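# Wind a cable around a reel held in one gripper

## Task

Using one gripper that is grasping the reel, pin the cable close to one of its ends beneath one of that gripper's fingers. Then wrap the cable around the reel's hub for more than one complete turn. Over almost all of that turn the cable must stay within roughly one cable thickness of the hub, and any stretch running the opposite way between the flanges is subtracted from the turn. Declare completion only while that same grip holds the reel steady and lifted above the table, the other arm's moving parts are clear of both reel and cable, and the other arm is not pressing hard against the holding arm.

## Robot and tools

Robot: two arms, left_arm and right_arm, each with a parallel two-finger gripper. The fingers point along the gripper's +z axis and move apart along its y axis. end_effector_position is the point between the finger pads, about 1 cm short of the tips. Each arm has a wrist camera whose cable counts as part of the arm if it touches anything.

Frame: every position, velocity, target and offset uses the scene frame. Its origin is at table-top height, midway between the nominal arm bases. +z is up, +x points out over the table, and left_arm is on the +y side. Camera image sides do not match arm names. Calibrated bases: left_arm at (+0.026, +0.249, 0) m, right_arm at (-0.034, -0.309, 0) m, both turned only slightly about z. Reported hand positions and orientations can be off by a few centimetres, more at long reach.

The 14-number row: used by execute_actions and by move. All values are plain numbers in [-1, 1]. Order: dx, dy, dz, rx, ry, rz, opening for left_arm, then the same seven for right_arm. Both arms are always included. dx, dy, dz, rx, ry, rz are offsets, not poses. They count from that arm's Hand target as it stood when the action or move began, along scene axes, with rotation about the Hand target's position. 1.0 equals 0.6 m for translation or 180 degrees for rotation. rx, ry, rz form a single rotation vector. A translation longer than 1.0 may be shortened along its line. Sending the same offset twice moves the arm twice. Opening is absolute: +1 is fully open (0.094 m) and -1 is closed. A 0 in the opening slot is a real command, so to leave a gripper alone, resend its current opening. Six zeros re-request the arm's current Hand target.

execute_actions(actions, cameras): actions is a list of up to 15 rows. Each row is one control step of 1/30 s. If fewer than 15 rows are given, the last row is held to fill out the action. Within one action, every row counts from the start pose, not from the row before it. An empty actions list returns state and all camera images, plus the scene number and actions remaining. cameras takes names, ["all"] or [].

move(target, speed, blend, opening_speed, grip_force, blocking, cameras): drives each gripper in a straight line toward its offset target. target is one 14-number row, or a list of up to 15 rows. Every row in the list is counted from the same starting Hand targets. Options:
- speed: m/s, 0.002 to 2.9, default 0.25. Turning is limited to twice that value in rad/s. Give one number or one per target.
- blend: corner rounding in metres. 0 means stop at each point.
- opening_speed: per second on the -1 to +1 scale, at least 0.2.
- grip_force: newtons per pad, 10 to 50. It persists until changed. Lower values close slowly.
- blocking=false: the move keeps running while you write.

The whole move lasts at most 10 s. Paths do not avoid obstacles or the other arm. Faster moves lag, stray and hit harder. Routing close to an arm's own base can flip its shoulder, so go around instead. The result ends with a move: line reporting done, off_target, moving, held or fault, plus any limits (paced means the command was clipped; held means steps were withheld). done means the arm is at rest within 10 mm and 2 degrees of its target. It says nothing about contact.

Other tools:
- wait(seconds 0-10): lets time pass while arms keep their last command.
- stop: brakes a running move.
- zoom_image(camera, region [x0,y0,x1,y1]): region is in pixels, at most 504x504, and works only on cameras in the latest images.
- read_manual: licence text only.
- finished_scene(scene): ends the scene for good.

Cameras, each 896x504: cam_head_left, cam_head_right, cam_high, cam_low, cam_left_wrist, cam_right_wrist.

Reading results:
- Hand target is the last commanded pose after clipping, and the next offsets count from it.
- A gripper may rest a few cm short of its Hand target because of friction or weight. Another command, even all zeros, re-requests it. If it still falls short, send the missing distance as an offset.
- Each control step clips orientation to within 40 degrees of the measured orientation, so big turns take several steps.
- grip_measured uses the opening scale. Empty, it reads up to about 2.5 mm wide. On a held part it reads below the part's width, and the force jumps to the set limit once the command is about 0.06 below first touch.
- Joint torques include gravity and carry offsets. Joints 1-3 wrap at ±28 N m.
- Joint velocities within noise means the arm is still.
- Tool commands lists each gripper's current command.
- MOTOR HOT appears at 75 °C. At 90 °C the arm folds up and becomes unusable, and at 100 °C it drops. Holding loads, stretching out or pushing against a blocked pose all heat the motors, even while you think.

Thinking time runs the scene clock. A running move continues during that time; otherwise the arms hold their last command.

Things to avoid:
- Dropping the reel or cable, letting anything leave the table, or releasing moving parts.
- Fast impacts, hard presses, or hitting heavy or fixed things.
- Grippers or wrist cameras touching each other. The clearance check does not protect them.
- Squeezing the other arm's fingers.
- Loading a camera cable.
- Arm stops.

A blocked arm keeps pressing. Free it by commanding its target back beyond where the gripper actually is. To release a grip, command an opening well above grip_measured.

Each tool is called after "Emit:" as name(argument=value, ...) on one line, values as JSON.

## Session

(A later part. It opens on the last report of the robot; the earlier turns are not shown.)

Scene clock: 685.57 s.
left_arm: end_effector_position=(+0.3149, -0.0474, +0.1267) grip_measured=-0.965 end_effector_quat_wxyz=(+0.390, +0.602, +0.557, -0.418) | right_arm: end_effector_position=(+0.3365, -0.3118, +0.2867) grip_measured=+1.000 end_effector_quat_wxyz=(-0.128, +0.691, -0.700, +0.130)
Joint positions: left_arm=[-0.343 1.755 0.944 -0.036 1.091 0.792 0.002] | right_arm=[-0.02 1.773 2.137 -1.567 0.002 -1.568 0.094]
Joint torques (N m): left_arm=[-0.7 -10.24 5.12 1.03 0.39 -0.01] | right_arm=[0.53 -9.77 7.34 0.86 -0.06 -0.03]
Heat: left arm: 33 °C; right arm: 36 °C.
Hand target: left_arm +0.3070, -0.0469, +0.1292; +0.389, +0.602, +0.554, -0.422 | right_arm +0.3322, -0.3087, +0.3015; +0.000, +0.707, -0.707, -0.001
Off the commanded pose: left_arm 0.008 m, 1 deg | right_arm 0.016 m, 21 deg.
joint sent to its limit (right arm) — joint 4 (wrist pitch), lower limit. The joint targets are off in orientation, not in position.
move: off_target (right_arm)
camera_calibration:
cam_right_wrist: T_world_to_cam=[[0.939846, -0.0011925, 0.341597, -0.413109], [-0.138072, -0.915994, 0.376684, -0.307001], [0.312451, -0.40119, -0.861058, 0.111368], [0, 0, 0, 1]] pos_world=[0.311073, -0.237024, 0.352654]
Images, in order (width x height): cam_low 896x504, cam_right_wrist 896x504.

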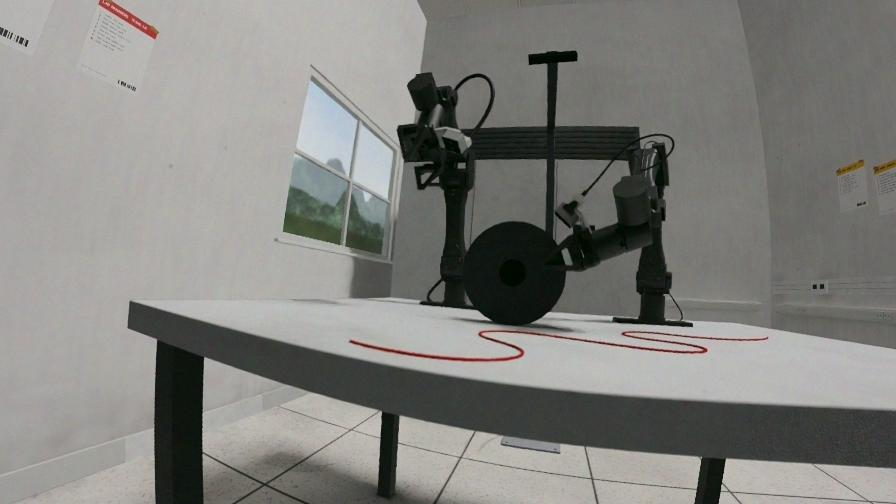

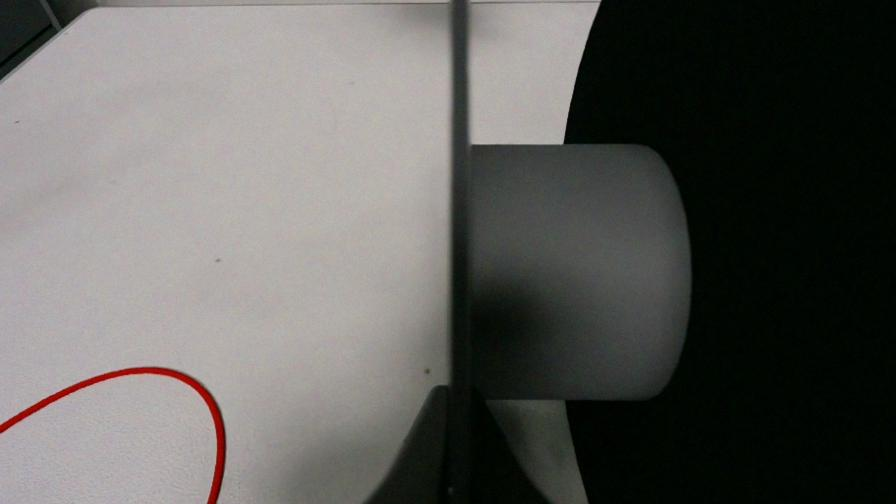

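Emit:
move(target=[0.0, 0.2, 0.0667, 0, 0, 0, -1, 0, 0, 0, 0, 0, 0, 1], speed=0.2, cameras=["cam_head_left", "cam_low"])

Emit:
move(target=[0, 0, 0, 0, 0, 0, -1, 0.1463, 0.2645, -0.2858, 0.1844, -0.1547, -0.425, 1], speed=0.3, cameras=["all"])

Scene clock: 714.20 s.
left_arm: end_effector_position=(+0.3016, +0.0765, +0.1582) grip_measured=-0.965 end_effector_quat_wxyz=(+0.374, +0.611, +0.565, -0.410) | right_arm: end_effector_position=(+0.3365, -0.3118, +0.2867) grip_measured=+1.000 end_effector_quat_wxyz=(-0.128, +0.691, -0.700, +0.130)
Joint positions: left_arm=[0.035 1.727 1.154 -1.134 1.173 1.712 0.002] | right_arm=[-0.02 1.773 2.137 -1.567 0.002 -1.568 0.094]
Joint torques (N m): left_arm=[0.16 -6.09 9.84 -0.24 0.86 0.13] | right_arm=[0.55 -9.76 7.34 0.87 -0.05 -0.04]
Heat: left arm: 34 °C; right arm: 36 °C.
Hand target: left_arm +0.3070, +0.0731, +0.1692; +0.389, +0.603, +0.554, -0.422 | right_arm +0.3322, -0.3087, +0.3015; +0.000, +0.707, -0.707, -0.001
Off the commanded pose: left_arm 0.013 m, 3 deg | right_arm 0.016 m, 21 deg.
joint sent to its limit (right arm) — joint 4 (wrist pitch), lower limit. The joint targets are off in orientation, not in position.
move: off_target (left_arm, right_arm)
Images, in order (width x height): cam_head_left 896x504, cam_low 896x504.

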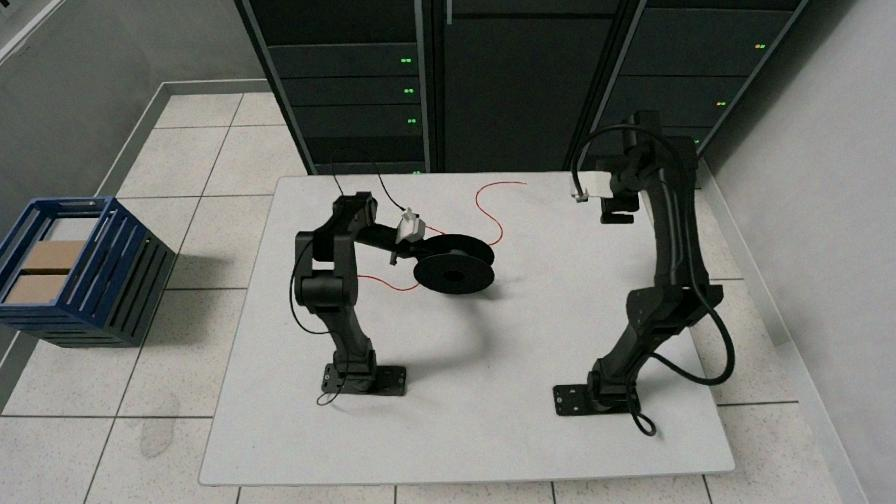

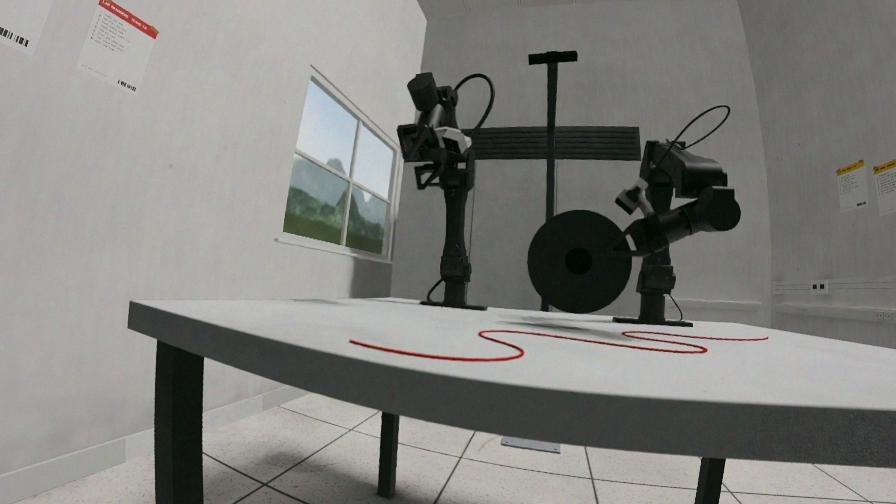

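Scene clock: 717.47 s.
left_arm: end_effector_position=(+0.3012, +0.0765, +0.1585) grip_measured=-0.965 end_effector_quat_wxyz=(+0.374, +0.611, +0.564, -0.410) | right_arm: end_effector_position=(+0.4193, -0.1501, +0.1353) grip_measured=+1.000 end_effector_quat_wxyz=(+0.341, -0.085, +0.935, +0.033)
Joint positions: left_arm=[0.035 1.727 1.155 -1.138 1.173 1.716 0.002] | right_arm=[0.371 1.776 1.338 -0.442 0.125 0.154 0.094]
Joint torques (N m): left_arm=[0.09 -6.08 9.81 -0.26 0.85 0.17] | right_arm=[0.23 -8.76 6.06 1.72 0.07 0.1]
Heat: left arm: 33 °C; right arm: 36 °C.
Hand target: left_arm +0.3070, +0.0731, +0.1692; +0.389, +0.602, +0.554, -0.422 | right_arm +0.4200, -0.1500, +0.1300; +0.342, -0.082, +0.936, +0.030
Off the commanded pose: left_arm 0.013 m, 3 deg | right_arm 0.005 m, 0 deg.
move: off_target (left_arm)
camera_calibration:
cam_left_wrist: T_world_to_cam=[[-0.996558, 0.0827293, 0.00530917, 0.293931], [0.0589856, 0.752627, -0.6558, 0.0641492], [-0.0582497, -0.653229, -0.754916, 0.274777], [0, 0, 0, 1]] pos_world=[0.305141, 0.106895, 0.247942]
cam_right_wrist: T_world_to_cam=[[0.202454, -0.979242, -0.00984143, -0.22902], [-0.938127, -0.191051, -0.288822, 0.443936], [0.280946, 0.0677057, -0.957332, 0.116639], [0, 0, 0, 1]] pos_world=[0.430065, -0.147349, 0.237627]

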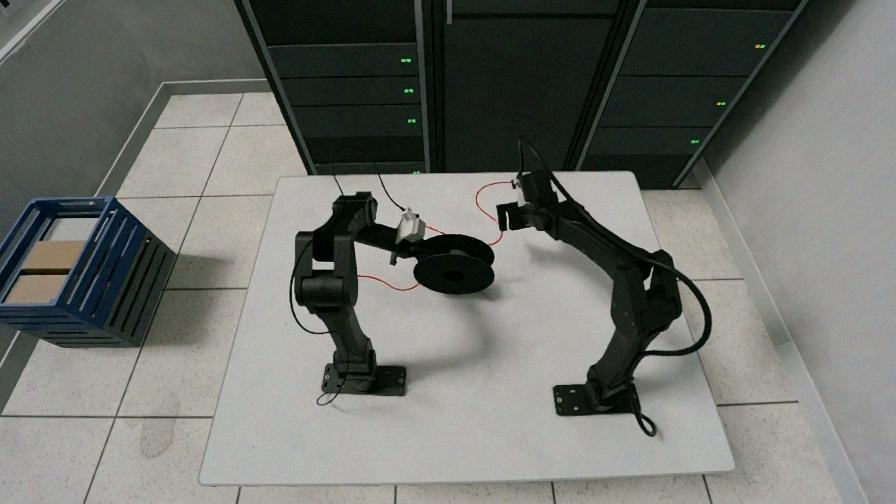

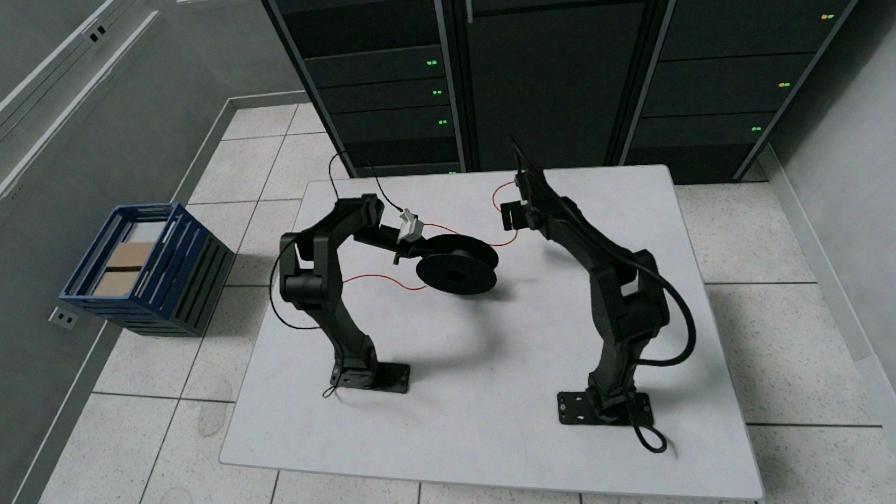

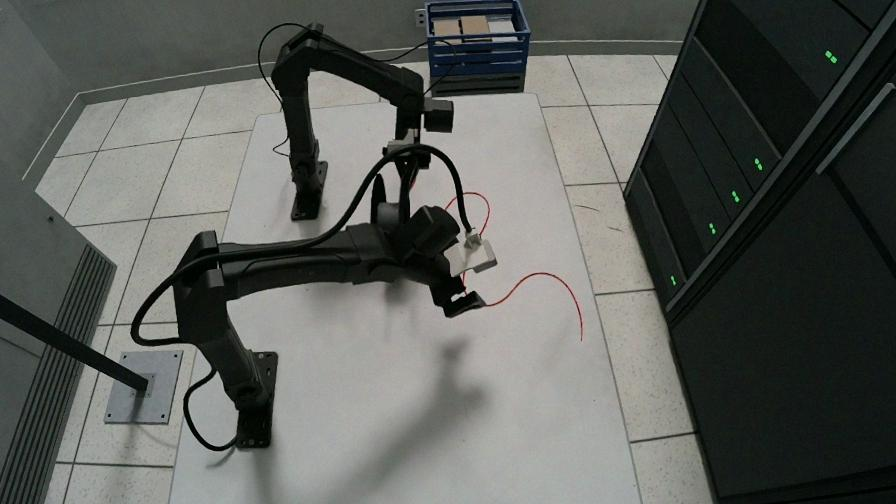

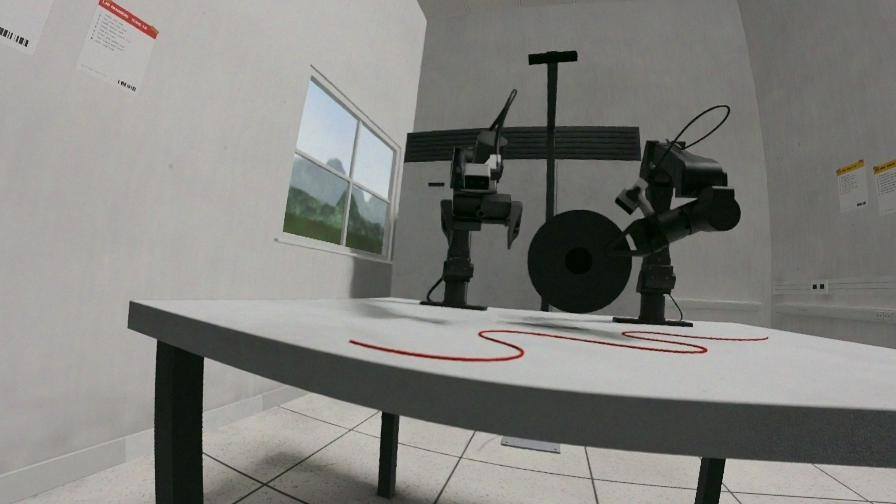

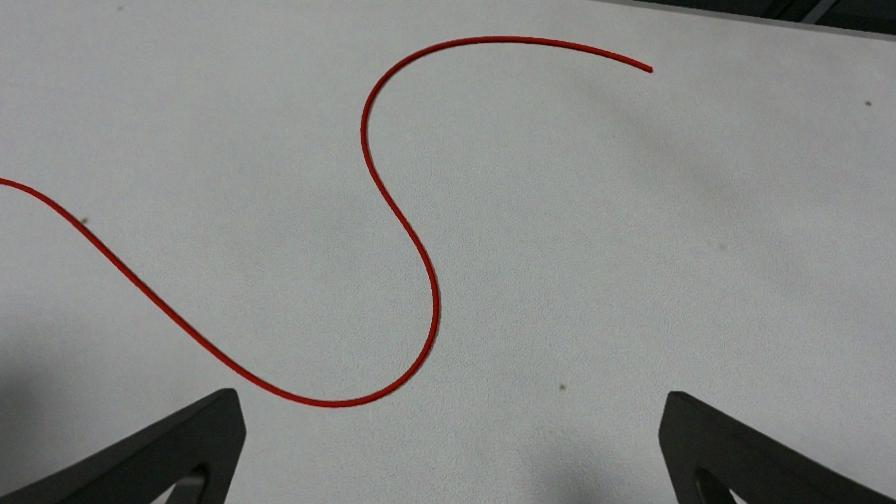

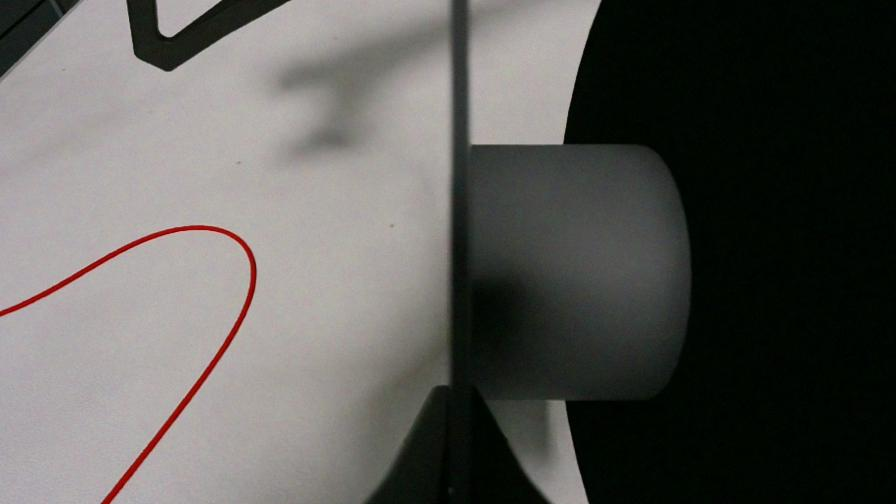

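Emit:
move(target=[0, 0, 0, 0, 0, 0, -1, 0.0858, 0.0328, -0.1417, 0.0145, -0.0821, 0, 0.06], speed=0.2, cameras=["cam_left_wrist", "cam_low", "cam_high"])

Scene clock: 751.30 s.
left_arm: end_effector_position=(+0.3012, +0.0765, +0.1585) grip_measured=-0.965 end_effector_quat_wxyz=(+0.374, +0.611, +0.564, -0.410) | right_arm: end_effector_position=(+0.4723, -0.1321, +0.0504) grip_measured=+0.062 end_effector_quat_wxyz=(+0.461, -0.074, +0.883, +0.043)
Joint positions: left_arm=[0.035 1.727 1.155 -1.138 1.173 1.716 0.002] | right_arm=[0.383 2.037 1.11 0.307 0.178 0.135 0.05]
Joint torques (N m): left_arm=[0.31 -6.2 9.91 -0.31 0.86 0.11] | right_arm=[0.46 -9.83 5.7 2.01 0.08 -0.03]
Heat: left arm: 34 °C; right arm: 41 °C.
Hand target: left_arm +0.3070, +0.0731, +0.1692; +0.389, +0.602, +0.554, -0.422 | right_arm +0.4715, -0.1303, +0.0451; +0.461, -0.077, +0.883, +0.041
Off the commanded pose: left_arm 0.013 m, 3 deg | right_arm 0.006 m, 0 deg.
move: off_target (left_arm)
camera_calibration:
cam_left_wrist: T_world_to_cam=[[-0.996558, 0.0827293, 0.00530917, 0.293931], [0.0589856, 0.752627, -0.6558, 0.0641492], [-0.0582497, -0.653229, -0.754916, 0.274777], [0, 0, 0, 1]] pos_world=[0.305141, 0.106895, 0.247942]
Images, in order (width x height): cam_high 896x504, cam_low 896x504, cam_left_wrist 896x504.

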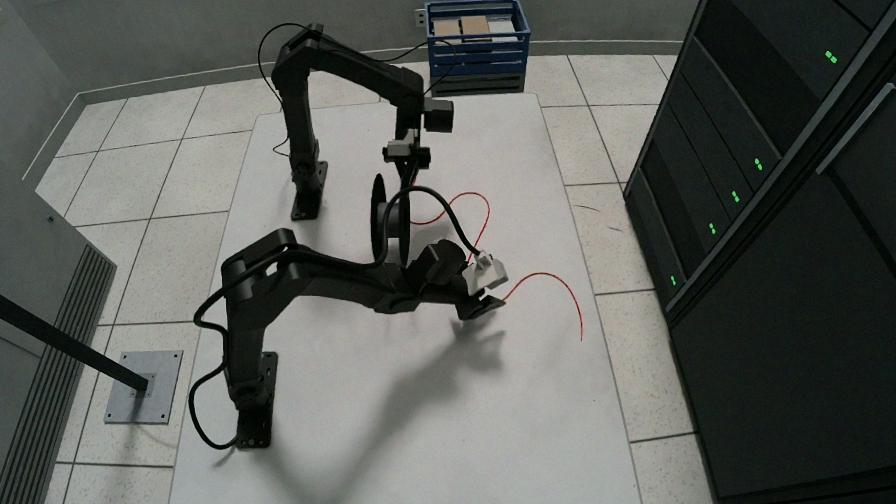

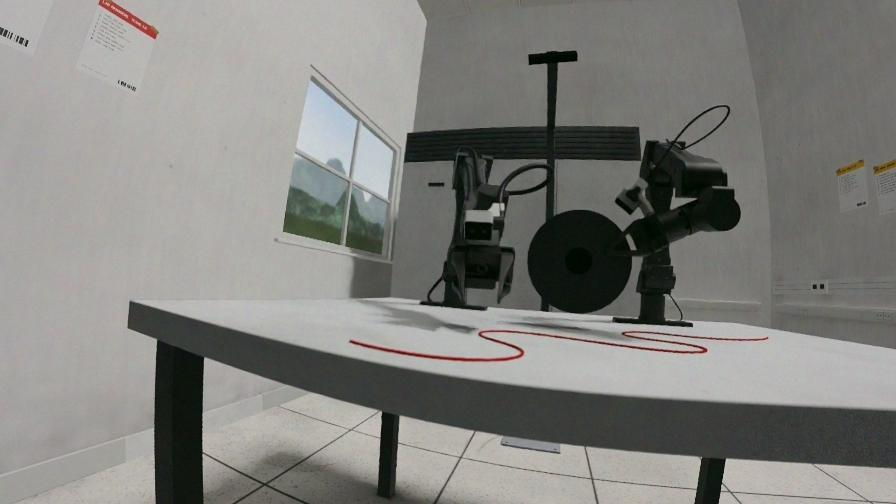

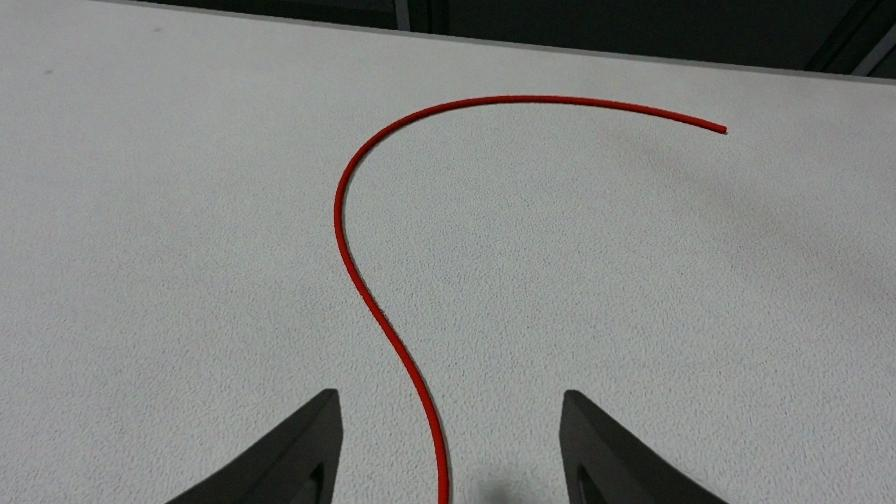

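Emit:
move(target=[0, 0, 0, 0, 0, 0, -1, 0, 0.002, -0.045, 0, 0, 0, -0.3], speed=0.1, cameras=["cam_left_wrist", "cam_low"])

Scene clock: 756.47 s.
left_arm: end_effector_position=(+0.3012, +0.0765, +0.1585) grip_measured=-0.965 end_effector_quat_wxyz=(+0.374, +0.611, +0.564, -0.410) | right_arm: end_effector_position=(+0.4736, -0.1307, +0.0240) grip_measured=-0.298 end_effector_quat_wxyz=(+0.462, -0.074, +0.883, +0.042)
Joint positions: left_arm=[0.035 1.727 1.155 -1.138 1.173 1.716 0.002] | right_arm=[0.385 2.111 1.091 0.402 0.18 0.135 0.033]
Joint torques (N m): left_arm=[0.14 -6.02 9.99 -0.28 0.85 0.13] | right_arm=[0.51 -10.21 5.2 1.99 0.07 -0.02]
Heat: left arm: 34 °C; right arm: 41 °C.
Hand target: left_arm +0.3070, +0.0731, +0.1692; +0.389, +0.602, +0.554, -0.422 | right_arm +0.4715, -0.1292, +0.0180; +0.461, -0.077, +0.883, +0.041
Off the commanded pose: left_arm 0.013 m, 3 deg | right_arm 0.006 m, 0 deg.
move: off_target (left_arm)
camera_calibration:
cam_left_wrist: T_world_to_cam=[[-0.996558, 0.0827293, 0.00530917, 0.293931], [0.0589856, 0.752627, -0.6558, 0.0641492], [-0.0582497, -0.653229, -0.754916, 0.274777], [0, 0, 0, 1]] pos_world=[0.305141, 0.106895, 0.247942]
Images, in order (width x height): cam_low 896x504, cam_left_wrist 896x504.

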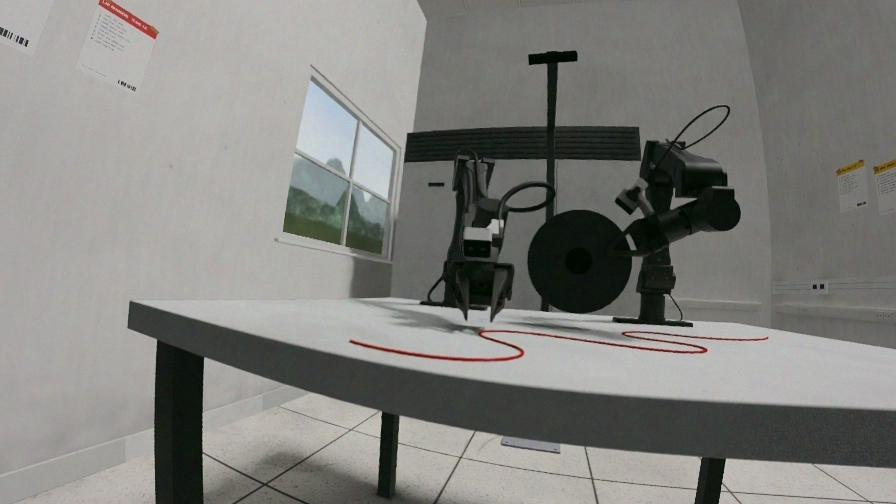

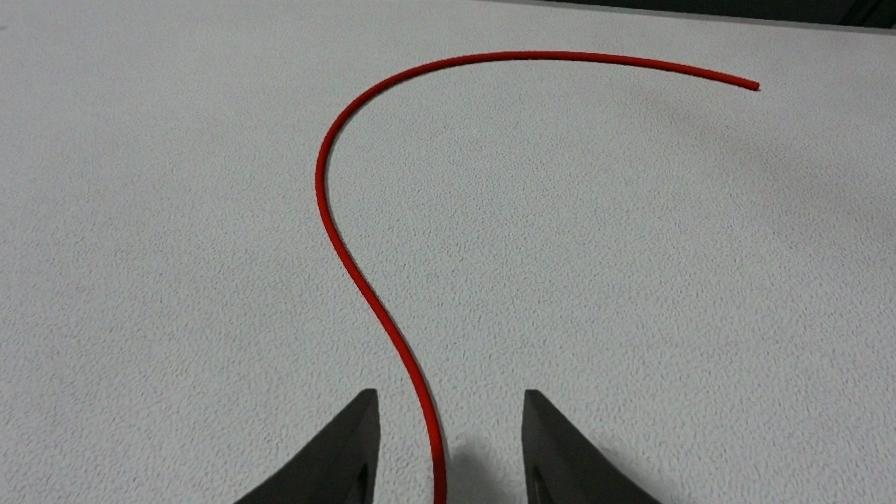

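Emit:
move(target=[0, 0, 0, 0, 0, 0, -1, 0, 0.002, -0.0185, 0, 0, 0, -0.3], speed=0.05, cameras=["cam_left_wrist"])

Scene clock: 761.00 s.
left_arm: end_effector_position=(+0.3012, +0.0765, +0.1585) grip_measured=-0.965 end_effector_quat_wxyz=(+0.374, +0.611, +0.564, -0.410) | right_arm: end_effector_position=(+0.4754, -0.1288, +0.0163) grip_measured=-0.298 end_effector_quat_wxyz=(+0.465, -0.074, +0.881, +0.043)
Joint positions: left_arm=[0.035 1.727 1.155 -1.138 1.173 1.716 0.002] | right_arm=[0.388 2.141 1.091 0.439 0.183 0.135 0.033]
Joint torques (N m): left_arm=[0.27 -6.22 9.91 -0.26 0.87 0.13] | right_arm=[0.47 -10.03 4.79 2 0.08 0]
Heat: left arm: 35 °C; right arm: 41 °C.
Hand target: left_arm +0.3070, +0.0731, +0.1692; +0.389, +0.602, +0.554, -0.422 | right_arm +0.4715, -0.1280, +0.0069; +0.461, -0.077, +0.883, +0.041
Off the commanded pose: left_arm 0.013 m, 3 deg | right_arm 0.010 m, 1 deg.
move: off_target (left_arm)
camera_calibration:
cam_left_wrist: T_world_to_cam=[[-0.996558, 0.0827293, 0.00530917, 0.293931], [0.0589856, 0.752627, -0.6558, 0.0641492], [-0.0582497, -0.653229, -0.754916, 0.274777], [0, 0, 0, 1]] pos_world=[0.305141, 0.106895, 0.247942]
Images, in order (width x height): cam_left_wrist 896x504.

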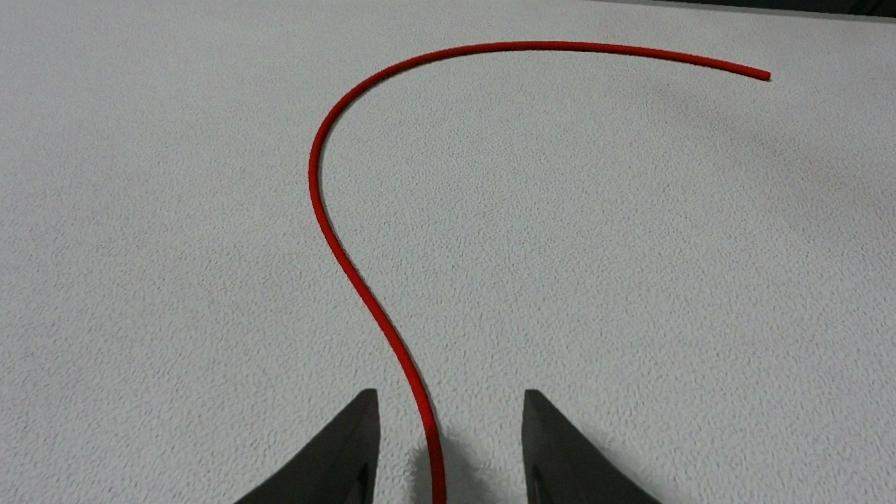

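Emit:
move(target=[0, 0, 0, 0, 0, 0, -1, 0, 0, 0.0, 0, 0, 0, -1], speed=0.05, grip_force=[50, 25], cameras=["cam_left_wrist", "cam_low"])

Scene clock: 770.13 s.
left_arm: end_effector_position=(+0.3012, +0.0765, +0.1585) grip_measured=-0.965 end_effector_quat_wxyz=(+0.374, +0.611, +0.564, -0.410) | right_arm: end_effector_position=(+0.4755, -0.1288, +0.0164) grip_measured=-0.985 end_effector_quat_wxyz=(+0.465, -0.074, +0.881, +0.043)
Joint positions: left_arm=[0.035 1.727 1.155 -1.138 1.173 1.716 0.002] | right_arm=[0.388 2.141 1.091 0.44 0.183 0.135 0.001]
Joint torques (N m): left_arm=[0.24 -6.05 9.76 -0.25 0.84 0.14] | right_arm=[0.49 -10.04 4.78 1.99 0.08 0.01]
Heat: left arm: 35 °C; right arm: 42 °C.
Hand target: left_arm +0.3070, +0.0731, +0.1692; +0.389, +0.602, +0.554, -0.422 | right_arm +0.4716, -0.1280, +0.0069; +0.461, -0.077, +0.883, +0.041
Off the commanded pose: left_arm 0.013 m, 3 deg | right_arm 0.010 m, 1 deg.
grip_force (N): 50, 25
move: off_target (left_arm)
camera_calibration:
cam_left_wrist: T_world_to_cam=[[-0.996558, 0.0827293, 0.00530917, 0.293931], [0.0589856, 0.752627, -0.6558, 0.0641492], [-0.0582497, -0.653229, -0.754916, 0.274777], [0, 0, 0, 1]] pos_world=[0.305141, 0.106895, 0.247942]
Images, in order (width x height): cam_low 896x504, cam_left_wrist 896x504.

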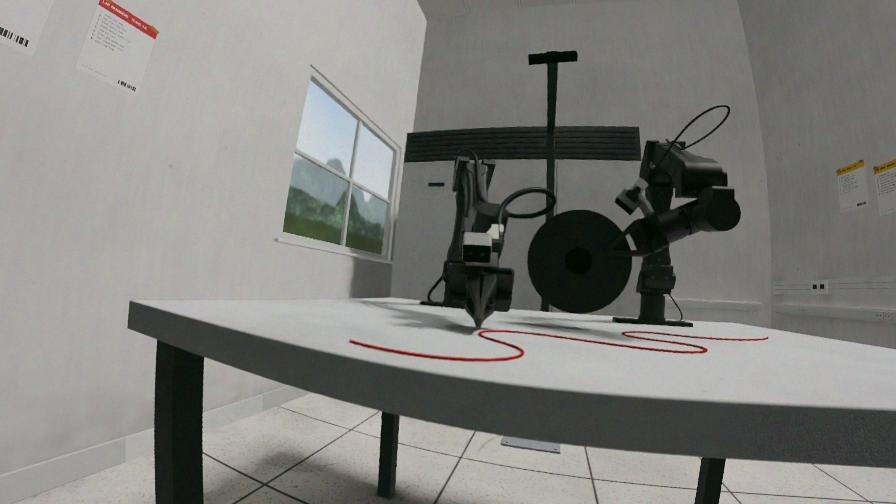

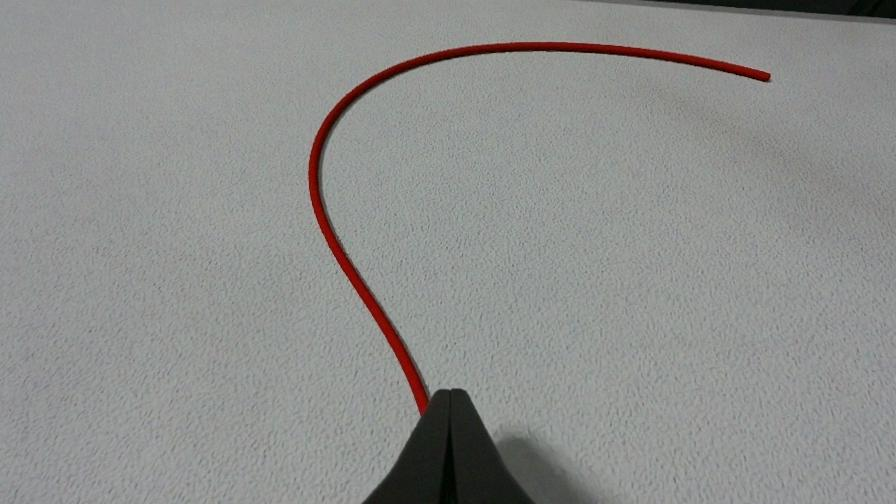

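Emit:
move(target=[0, 0, 0, 0, 0, 0, -1, 0, 0, 0.1, 0, 0, 0, -1], speed=0.1, cameras=["cam_left_wrist", "cam_low"])

Scene clock: 777.20 s.
left_arm: end_effector_position=(+0.3012, +0.0765, +0.1585) grip_measured=-0.965 end_effector_quat_wxyz=(+0.374, +0.611, +0.564, -0.410) | right_arm: end_effector_position=(+0.4627, -0.1342, +0.0414) grip_measured=-0.986 end_effector_quat_wxyz=(+0.437, -0.079, +0.895, +0.034)
Joint positions: left_arm=[0.035 1.727 1.155 -1.138 1.173 1.716 0.002] | right_arm=[0.388 2.029 1.107 0.244 0.183 0.135 0.001]
Joint torques (N m): left_arm=[0.17 -6.12 9.74 -0.29 0.87 0.12] | right_arm=[0.47 -13.61 8.03 1.72 0.08 -0.01]
Heat: left arm: 35 °C; right arm: 43 °C.
Hand target: left_arm +0.3070, +0.0731, +0.1692; +0.389, +0.602, +0.554, -0.422 | right_arm +0.4716, -0.1280, +0.0670; +0.461, -0.077, +0.883, +0.041
Off the commanded pose: left_arm 0.013 m, 3 deg | right_arm 0.028 m, 3 deg.
grip_force (N): 50, 25
move: off_target (left_arm, right_arm)
camera_calibration:
cam_left_wrist: T_world_to_cam=[[-0.996558, 0.0827293, 0.00530917, 0.293931], [0.0589856, 0.752627, -0.6558, 0.0641492], [-0.0582497, -0.653229, -0.754916, 0.274777], [0, 0, 0, 1]] pos_world=[0.305141, 0.106895, 0.247942]
Images, in order (width x height): cam_low 896x504, cam_left_wrist 896x504.

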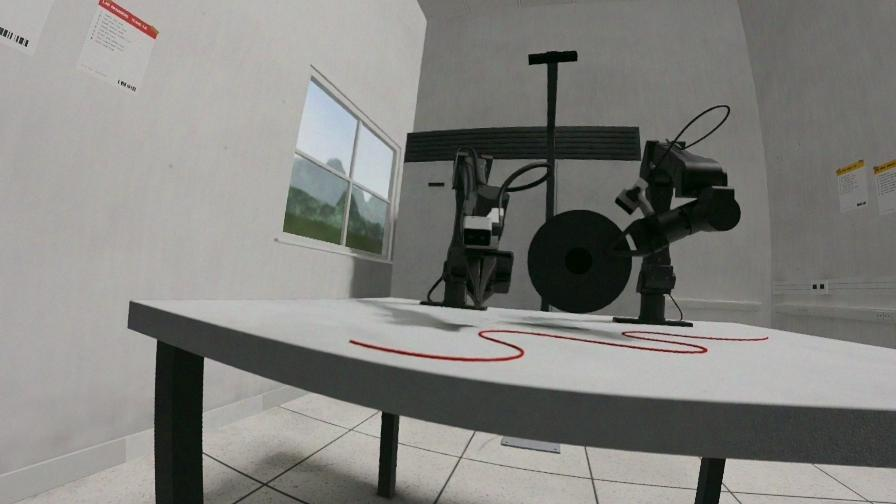

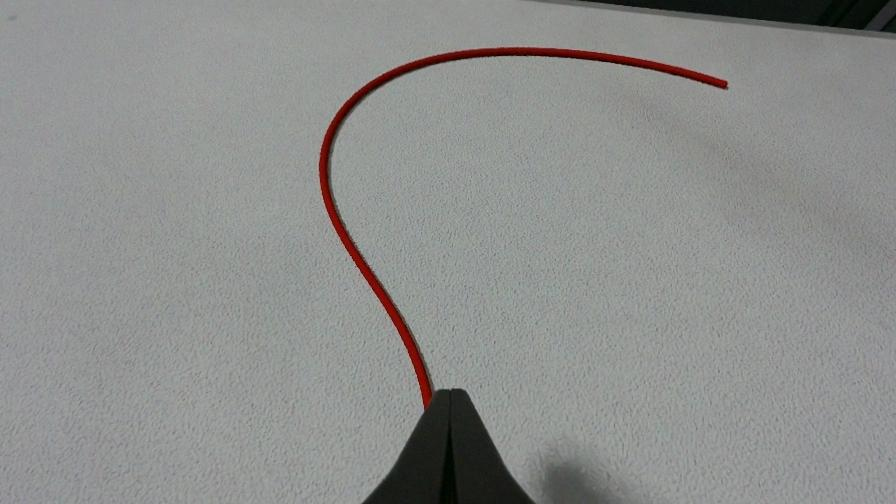

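Emit:
move(target=[[0, 0, 0, 0, 0, 0, -1, 0, 0.0, 0, 0, 0, 0, -0.3], [0, 0, 0, 0, 0, 0, -1, 0.0, 0.005, -0.105, 0, 0, 0, -0.3]], speed=0.06, cameras=["cam_left_wrist", "cam_low"])

Scene clock: 789.30 s.
left_arm: end_effector_position=(+0.3012, +0.0765, +0.1585) grip_measured=-0.965 end_effector_quat_wxyz=(+0.374, +0.611, +0.564, -0.410) | right_arm: end_effector_position=(+0.4745, -0.1267, +0.0111) grip_measured=-0.302 end_effector_quat_wxyz=(+0.463, -0.076, +0.882, +0.041)
Joint positions: left_arm=[0.035 1.727 1.155 -1.138 1.173 1.716 0.002] | right_arm=[0.394 2.154 1.092 0.446 0.188 0.135 0.033]
Joint torques (N m): left_arm=[0.23 -5.79 9.74 -0.3 0.84 0.15] | right_arm=[0.57 -10.28 4.97 1.99 0.08 0.04]
Heat: left arm: 35 °C; right arm: 42 °C.
Hand target: left_arm +0.3070, +0.0731, +0.1692; +0.389, +0.602, +0.554, -0.422 | right_arm +0.4716, -0.1249, +0.0041; +0.461, -0.077, +0.883, +0.041
Off the commanded pose: left_arm 0.013 m, 3 deg | right_arm 0.008 m, 0 deg.
grip_force (N): 50, 25
move: off_target (left_arm)
camera_calibration:
cam_left_wrist: T_world_to_cam=[[-0.996558, 0.0827293, 0.00530917, 0.293931], [0.0589856, 0.752627, -0.6558, 0.0641492], [-0.0582497, -0.653229, -0.754916, 0.274777], [0, 0, 0, 1]] pos_world=[0.305141, 0.106895, 0.247942]
Images, in order (width x height): cam_low 896x504, cam_left_wrist 896x504.

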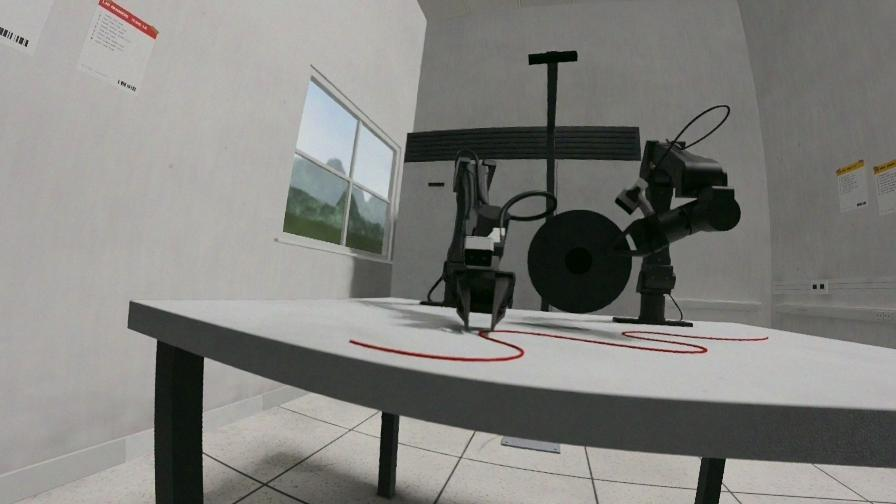

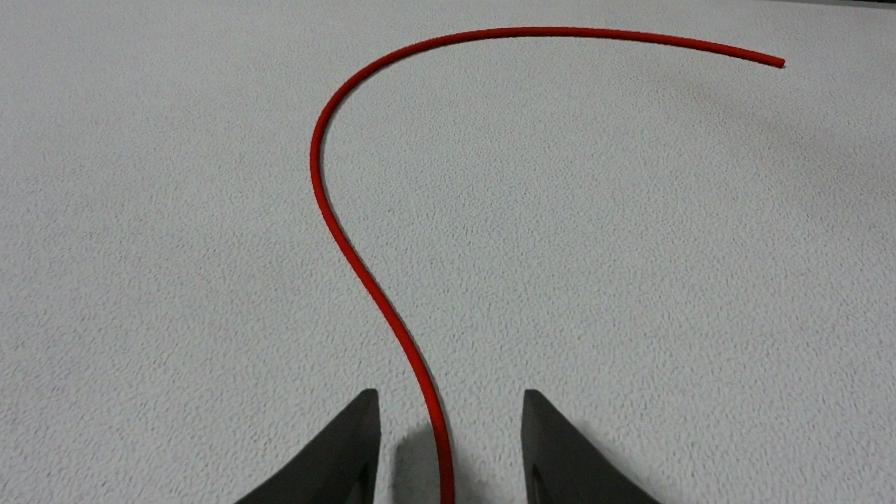

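Emit:
zoom_image(camera="cam_low", region=[430, 270, 560, 345])

Scaled by 3.877 from the camera's 896x504 image, which has a finer 1280x720 frame.

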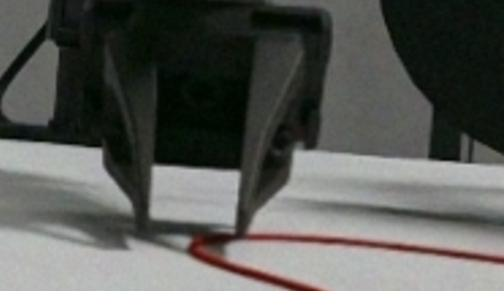

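Emit:
move(target=[0, 0, 0, 0, 0, 0, -1, 0.0, 0.0, -0.014, 0, 0, 0, -0.3], speed=0.04, cameras=["cam_left_wrist", "cam_low"])

Emit:
zoom_image(camera="cam_low", region=[430, 270, 560, 345])

Scene clock: 796.80 s.
left_arm: end_effector_position=(+0.3012, +0.0765, +0.1585) grip_measured=-0.965 end_effector_quat_wxyz=(+0.374, +0.611, +0.565, -0.410) | right_arm: end_effector_position=(+0.4759, -0.1261, +0.0052) grip_measured=-0.302 end_effector_quat_wxyz=(+0.465, -0.076, +0.881, +0.042)
Joint positions: left_arm=[0.035 1.727 1.155 -1.138 1.172 1.716 0.002] | right_arm=[0.394 2.177 1.092 0.474 0.188 0.135 0.033]
Joint torques (N m): left_arm=[0.09 -6.11 9.84 -0.31 0.9 0.14] | right_arm=[0.59 -10.13 4.64 1.98 0.07 0.05]
Heat: left arm: 35 °C; right arm: 42 °C.
Hand target: left_arm +0.3070, +0.0731, +0.1692; +0.389, +0.602, +0.554, -0.422 | right_arm +0.4715, -0.1249, -0.0045; +0.461, -0.077, +0.883, +0.041
Off the commanded pose: left_arm 0.013 m, 3 deg | right_arm 0.010 m, 1 deg.
grip_force (N): 50, 25
move: off_target (left_arm)
camera_calibration:
cam_left_wrist: T_world_to_cam=[[-0.996552, 0.0827909, 0.00541887, 0.293895], [0.0589809, 0.752858, -0.655535, 0.0640597], [-0.058352, -0.652955, -0.755145, 0.274835], [0, 0, 0, 1]] pos_world=[0.305141, 0.106895, 0.247942]
Images, in order (width x height): cam_low 896x504, cam_left_wrist 896x504.

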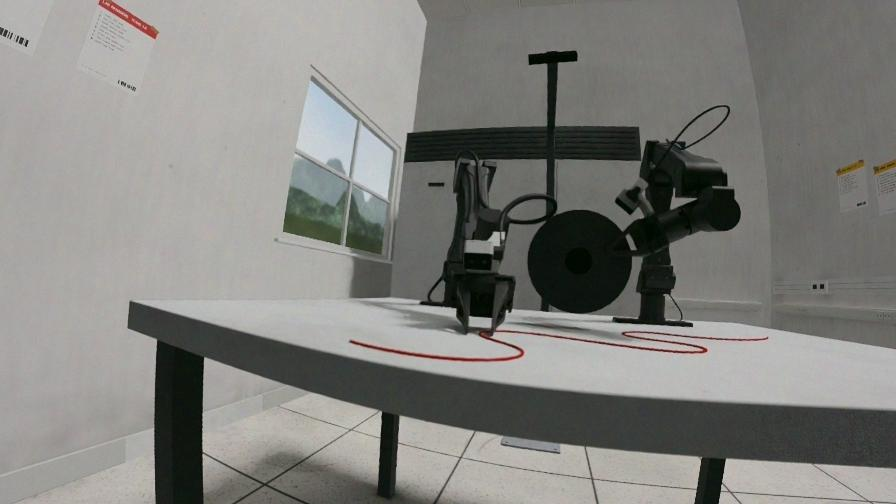

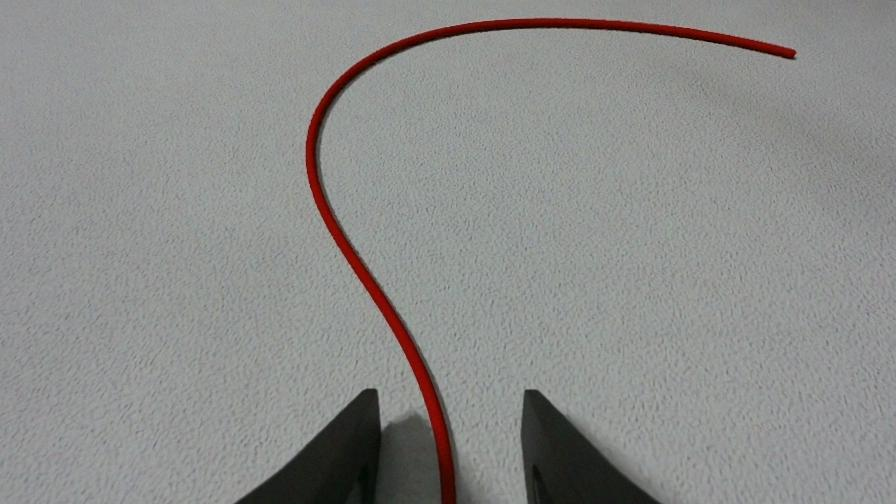

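Scaled by 3.877 from the camera's 896x504 image, which has a finer 1280x720 frame.

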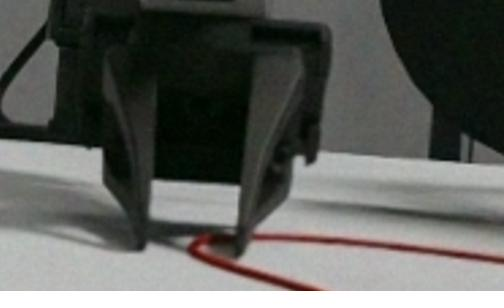

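Emit:
move(target=[0, 0, 0, 0, 0, 0, -1, 0, 0, 0.0, 0, 0, 0, -1], speed=0.05, cameras=["cam_left_wrist", "cam_low"])

Emit:
zoom_image(camera="cam_low", region=[430, 270, 560, 345])

Scene clock: 803.20 s.
left_arm: end_effector_position=(+0.3012, +0.0765, +0.1585) grip_measured=-0.965 end_effector_quat_wxyz=(+0.374, +0.611, +0.565, -0.410) | right_arm: end_effector_position=(+0.4763, -0.1263, +0.0058) grip_measured=-0.980 end_effector_quat_wxyz=(+0.467, -0.075, +0.880, +0.042)
Joint positions: left_arm=[0.035 1.727 1.155 -1.138 1.172 1.716 0.002] | right_arm=[0.394 2.177 1.092 0.477 0.19 0.135 0.001]
Joint torques (N m): left_arm=[0.23 -6.2 10.07 -0.25 0.9 0.12] | right_arm=[0.57 -10.13 4.67 1.97 0.07 0.04]
Heat: left arm: 35 °C; right arm: 42 °C.
Hand target: left_arm +0.3070, +0.0731, +0.1692; +0.389, +0.602, +0.554, -0.422 | right_arm +0.4715, -0.1249, -0.0045; +0.461, -0.077, +0.883, +0.041
Off the commanded pose: left_arm 0.013 m, 3 deg | right_arm 0.011 m, 1 deg.
grip_force (N): 50, 25
move: off_target (left_arm, right_arm)
camera_calibration:
cam_left_wrist: T_world_to_cam=[[-0.996552, 0.0827909, 0.00541887, 0.293895], [0.0589809, 0.752858, -0.655535, 0.0640597], [-0.058352, -0.652955, -0.755145, 0.274835], [0, 0, 0, 1]] pos_world=[0.305141, 0.106895, 0.247942]
Images, in order (width x height): cam_low 896x504, cam_left_wrist 896x504.

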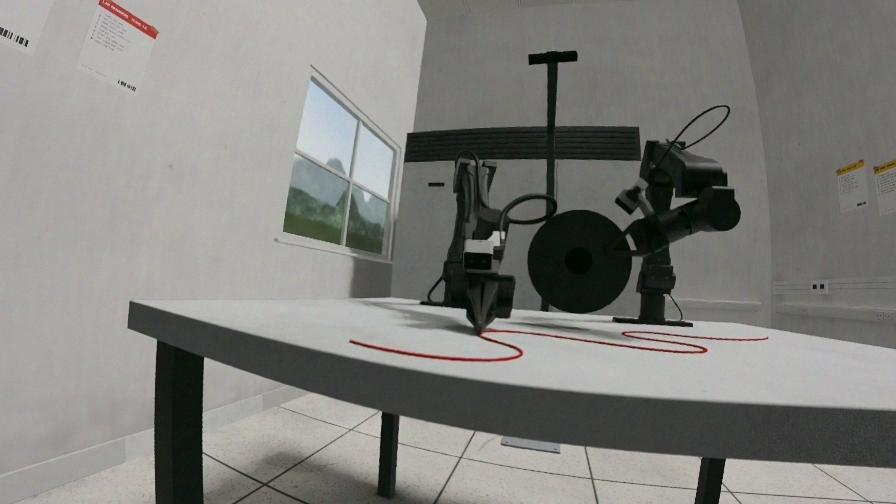

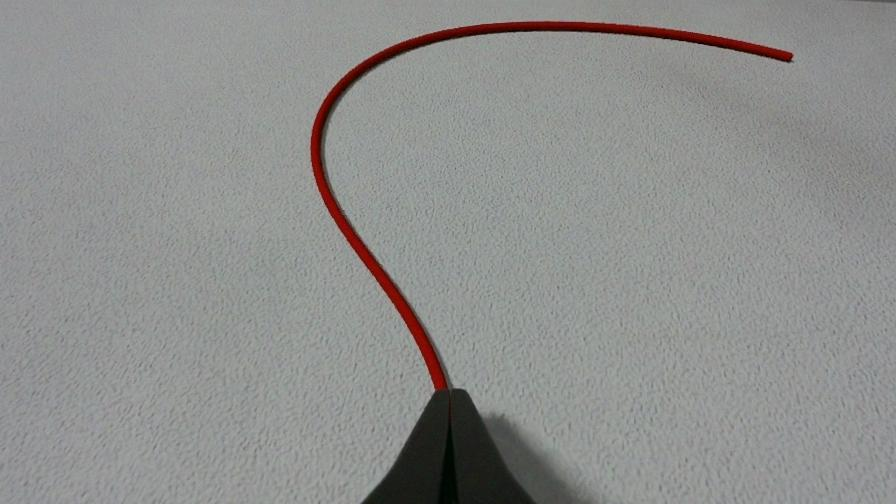

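Scaled by 3.877 from the camera's 896x504 image, which has a finer 1280x720 frame.

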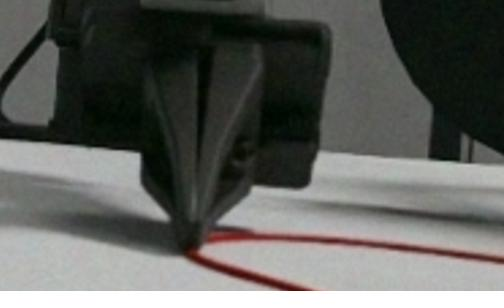

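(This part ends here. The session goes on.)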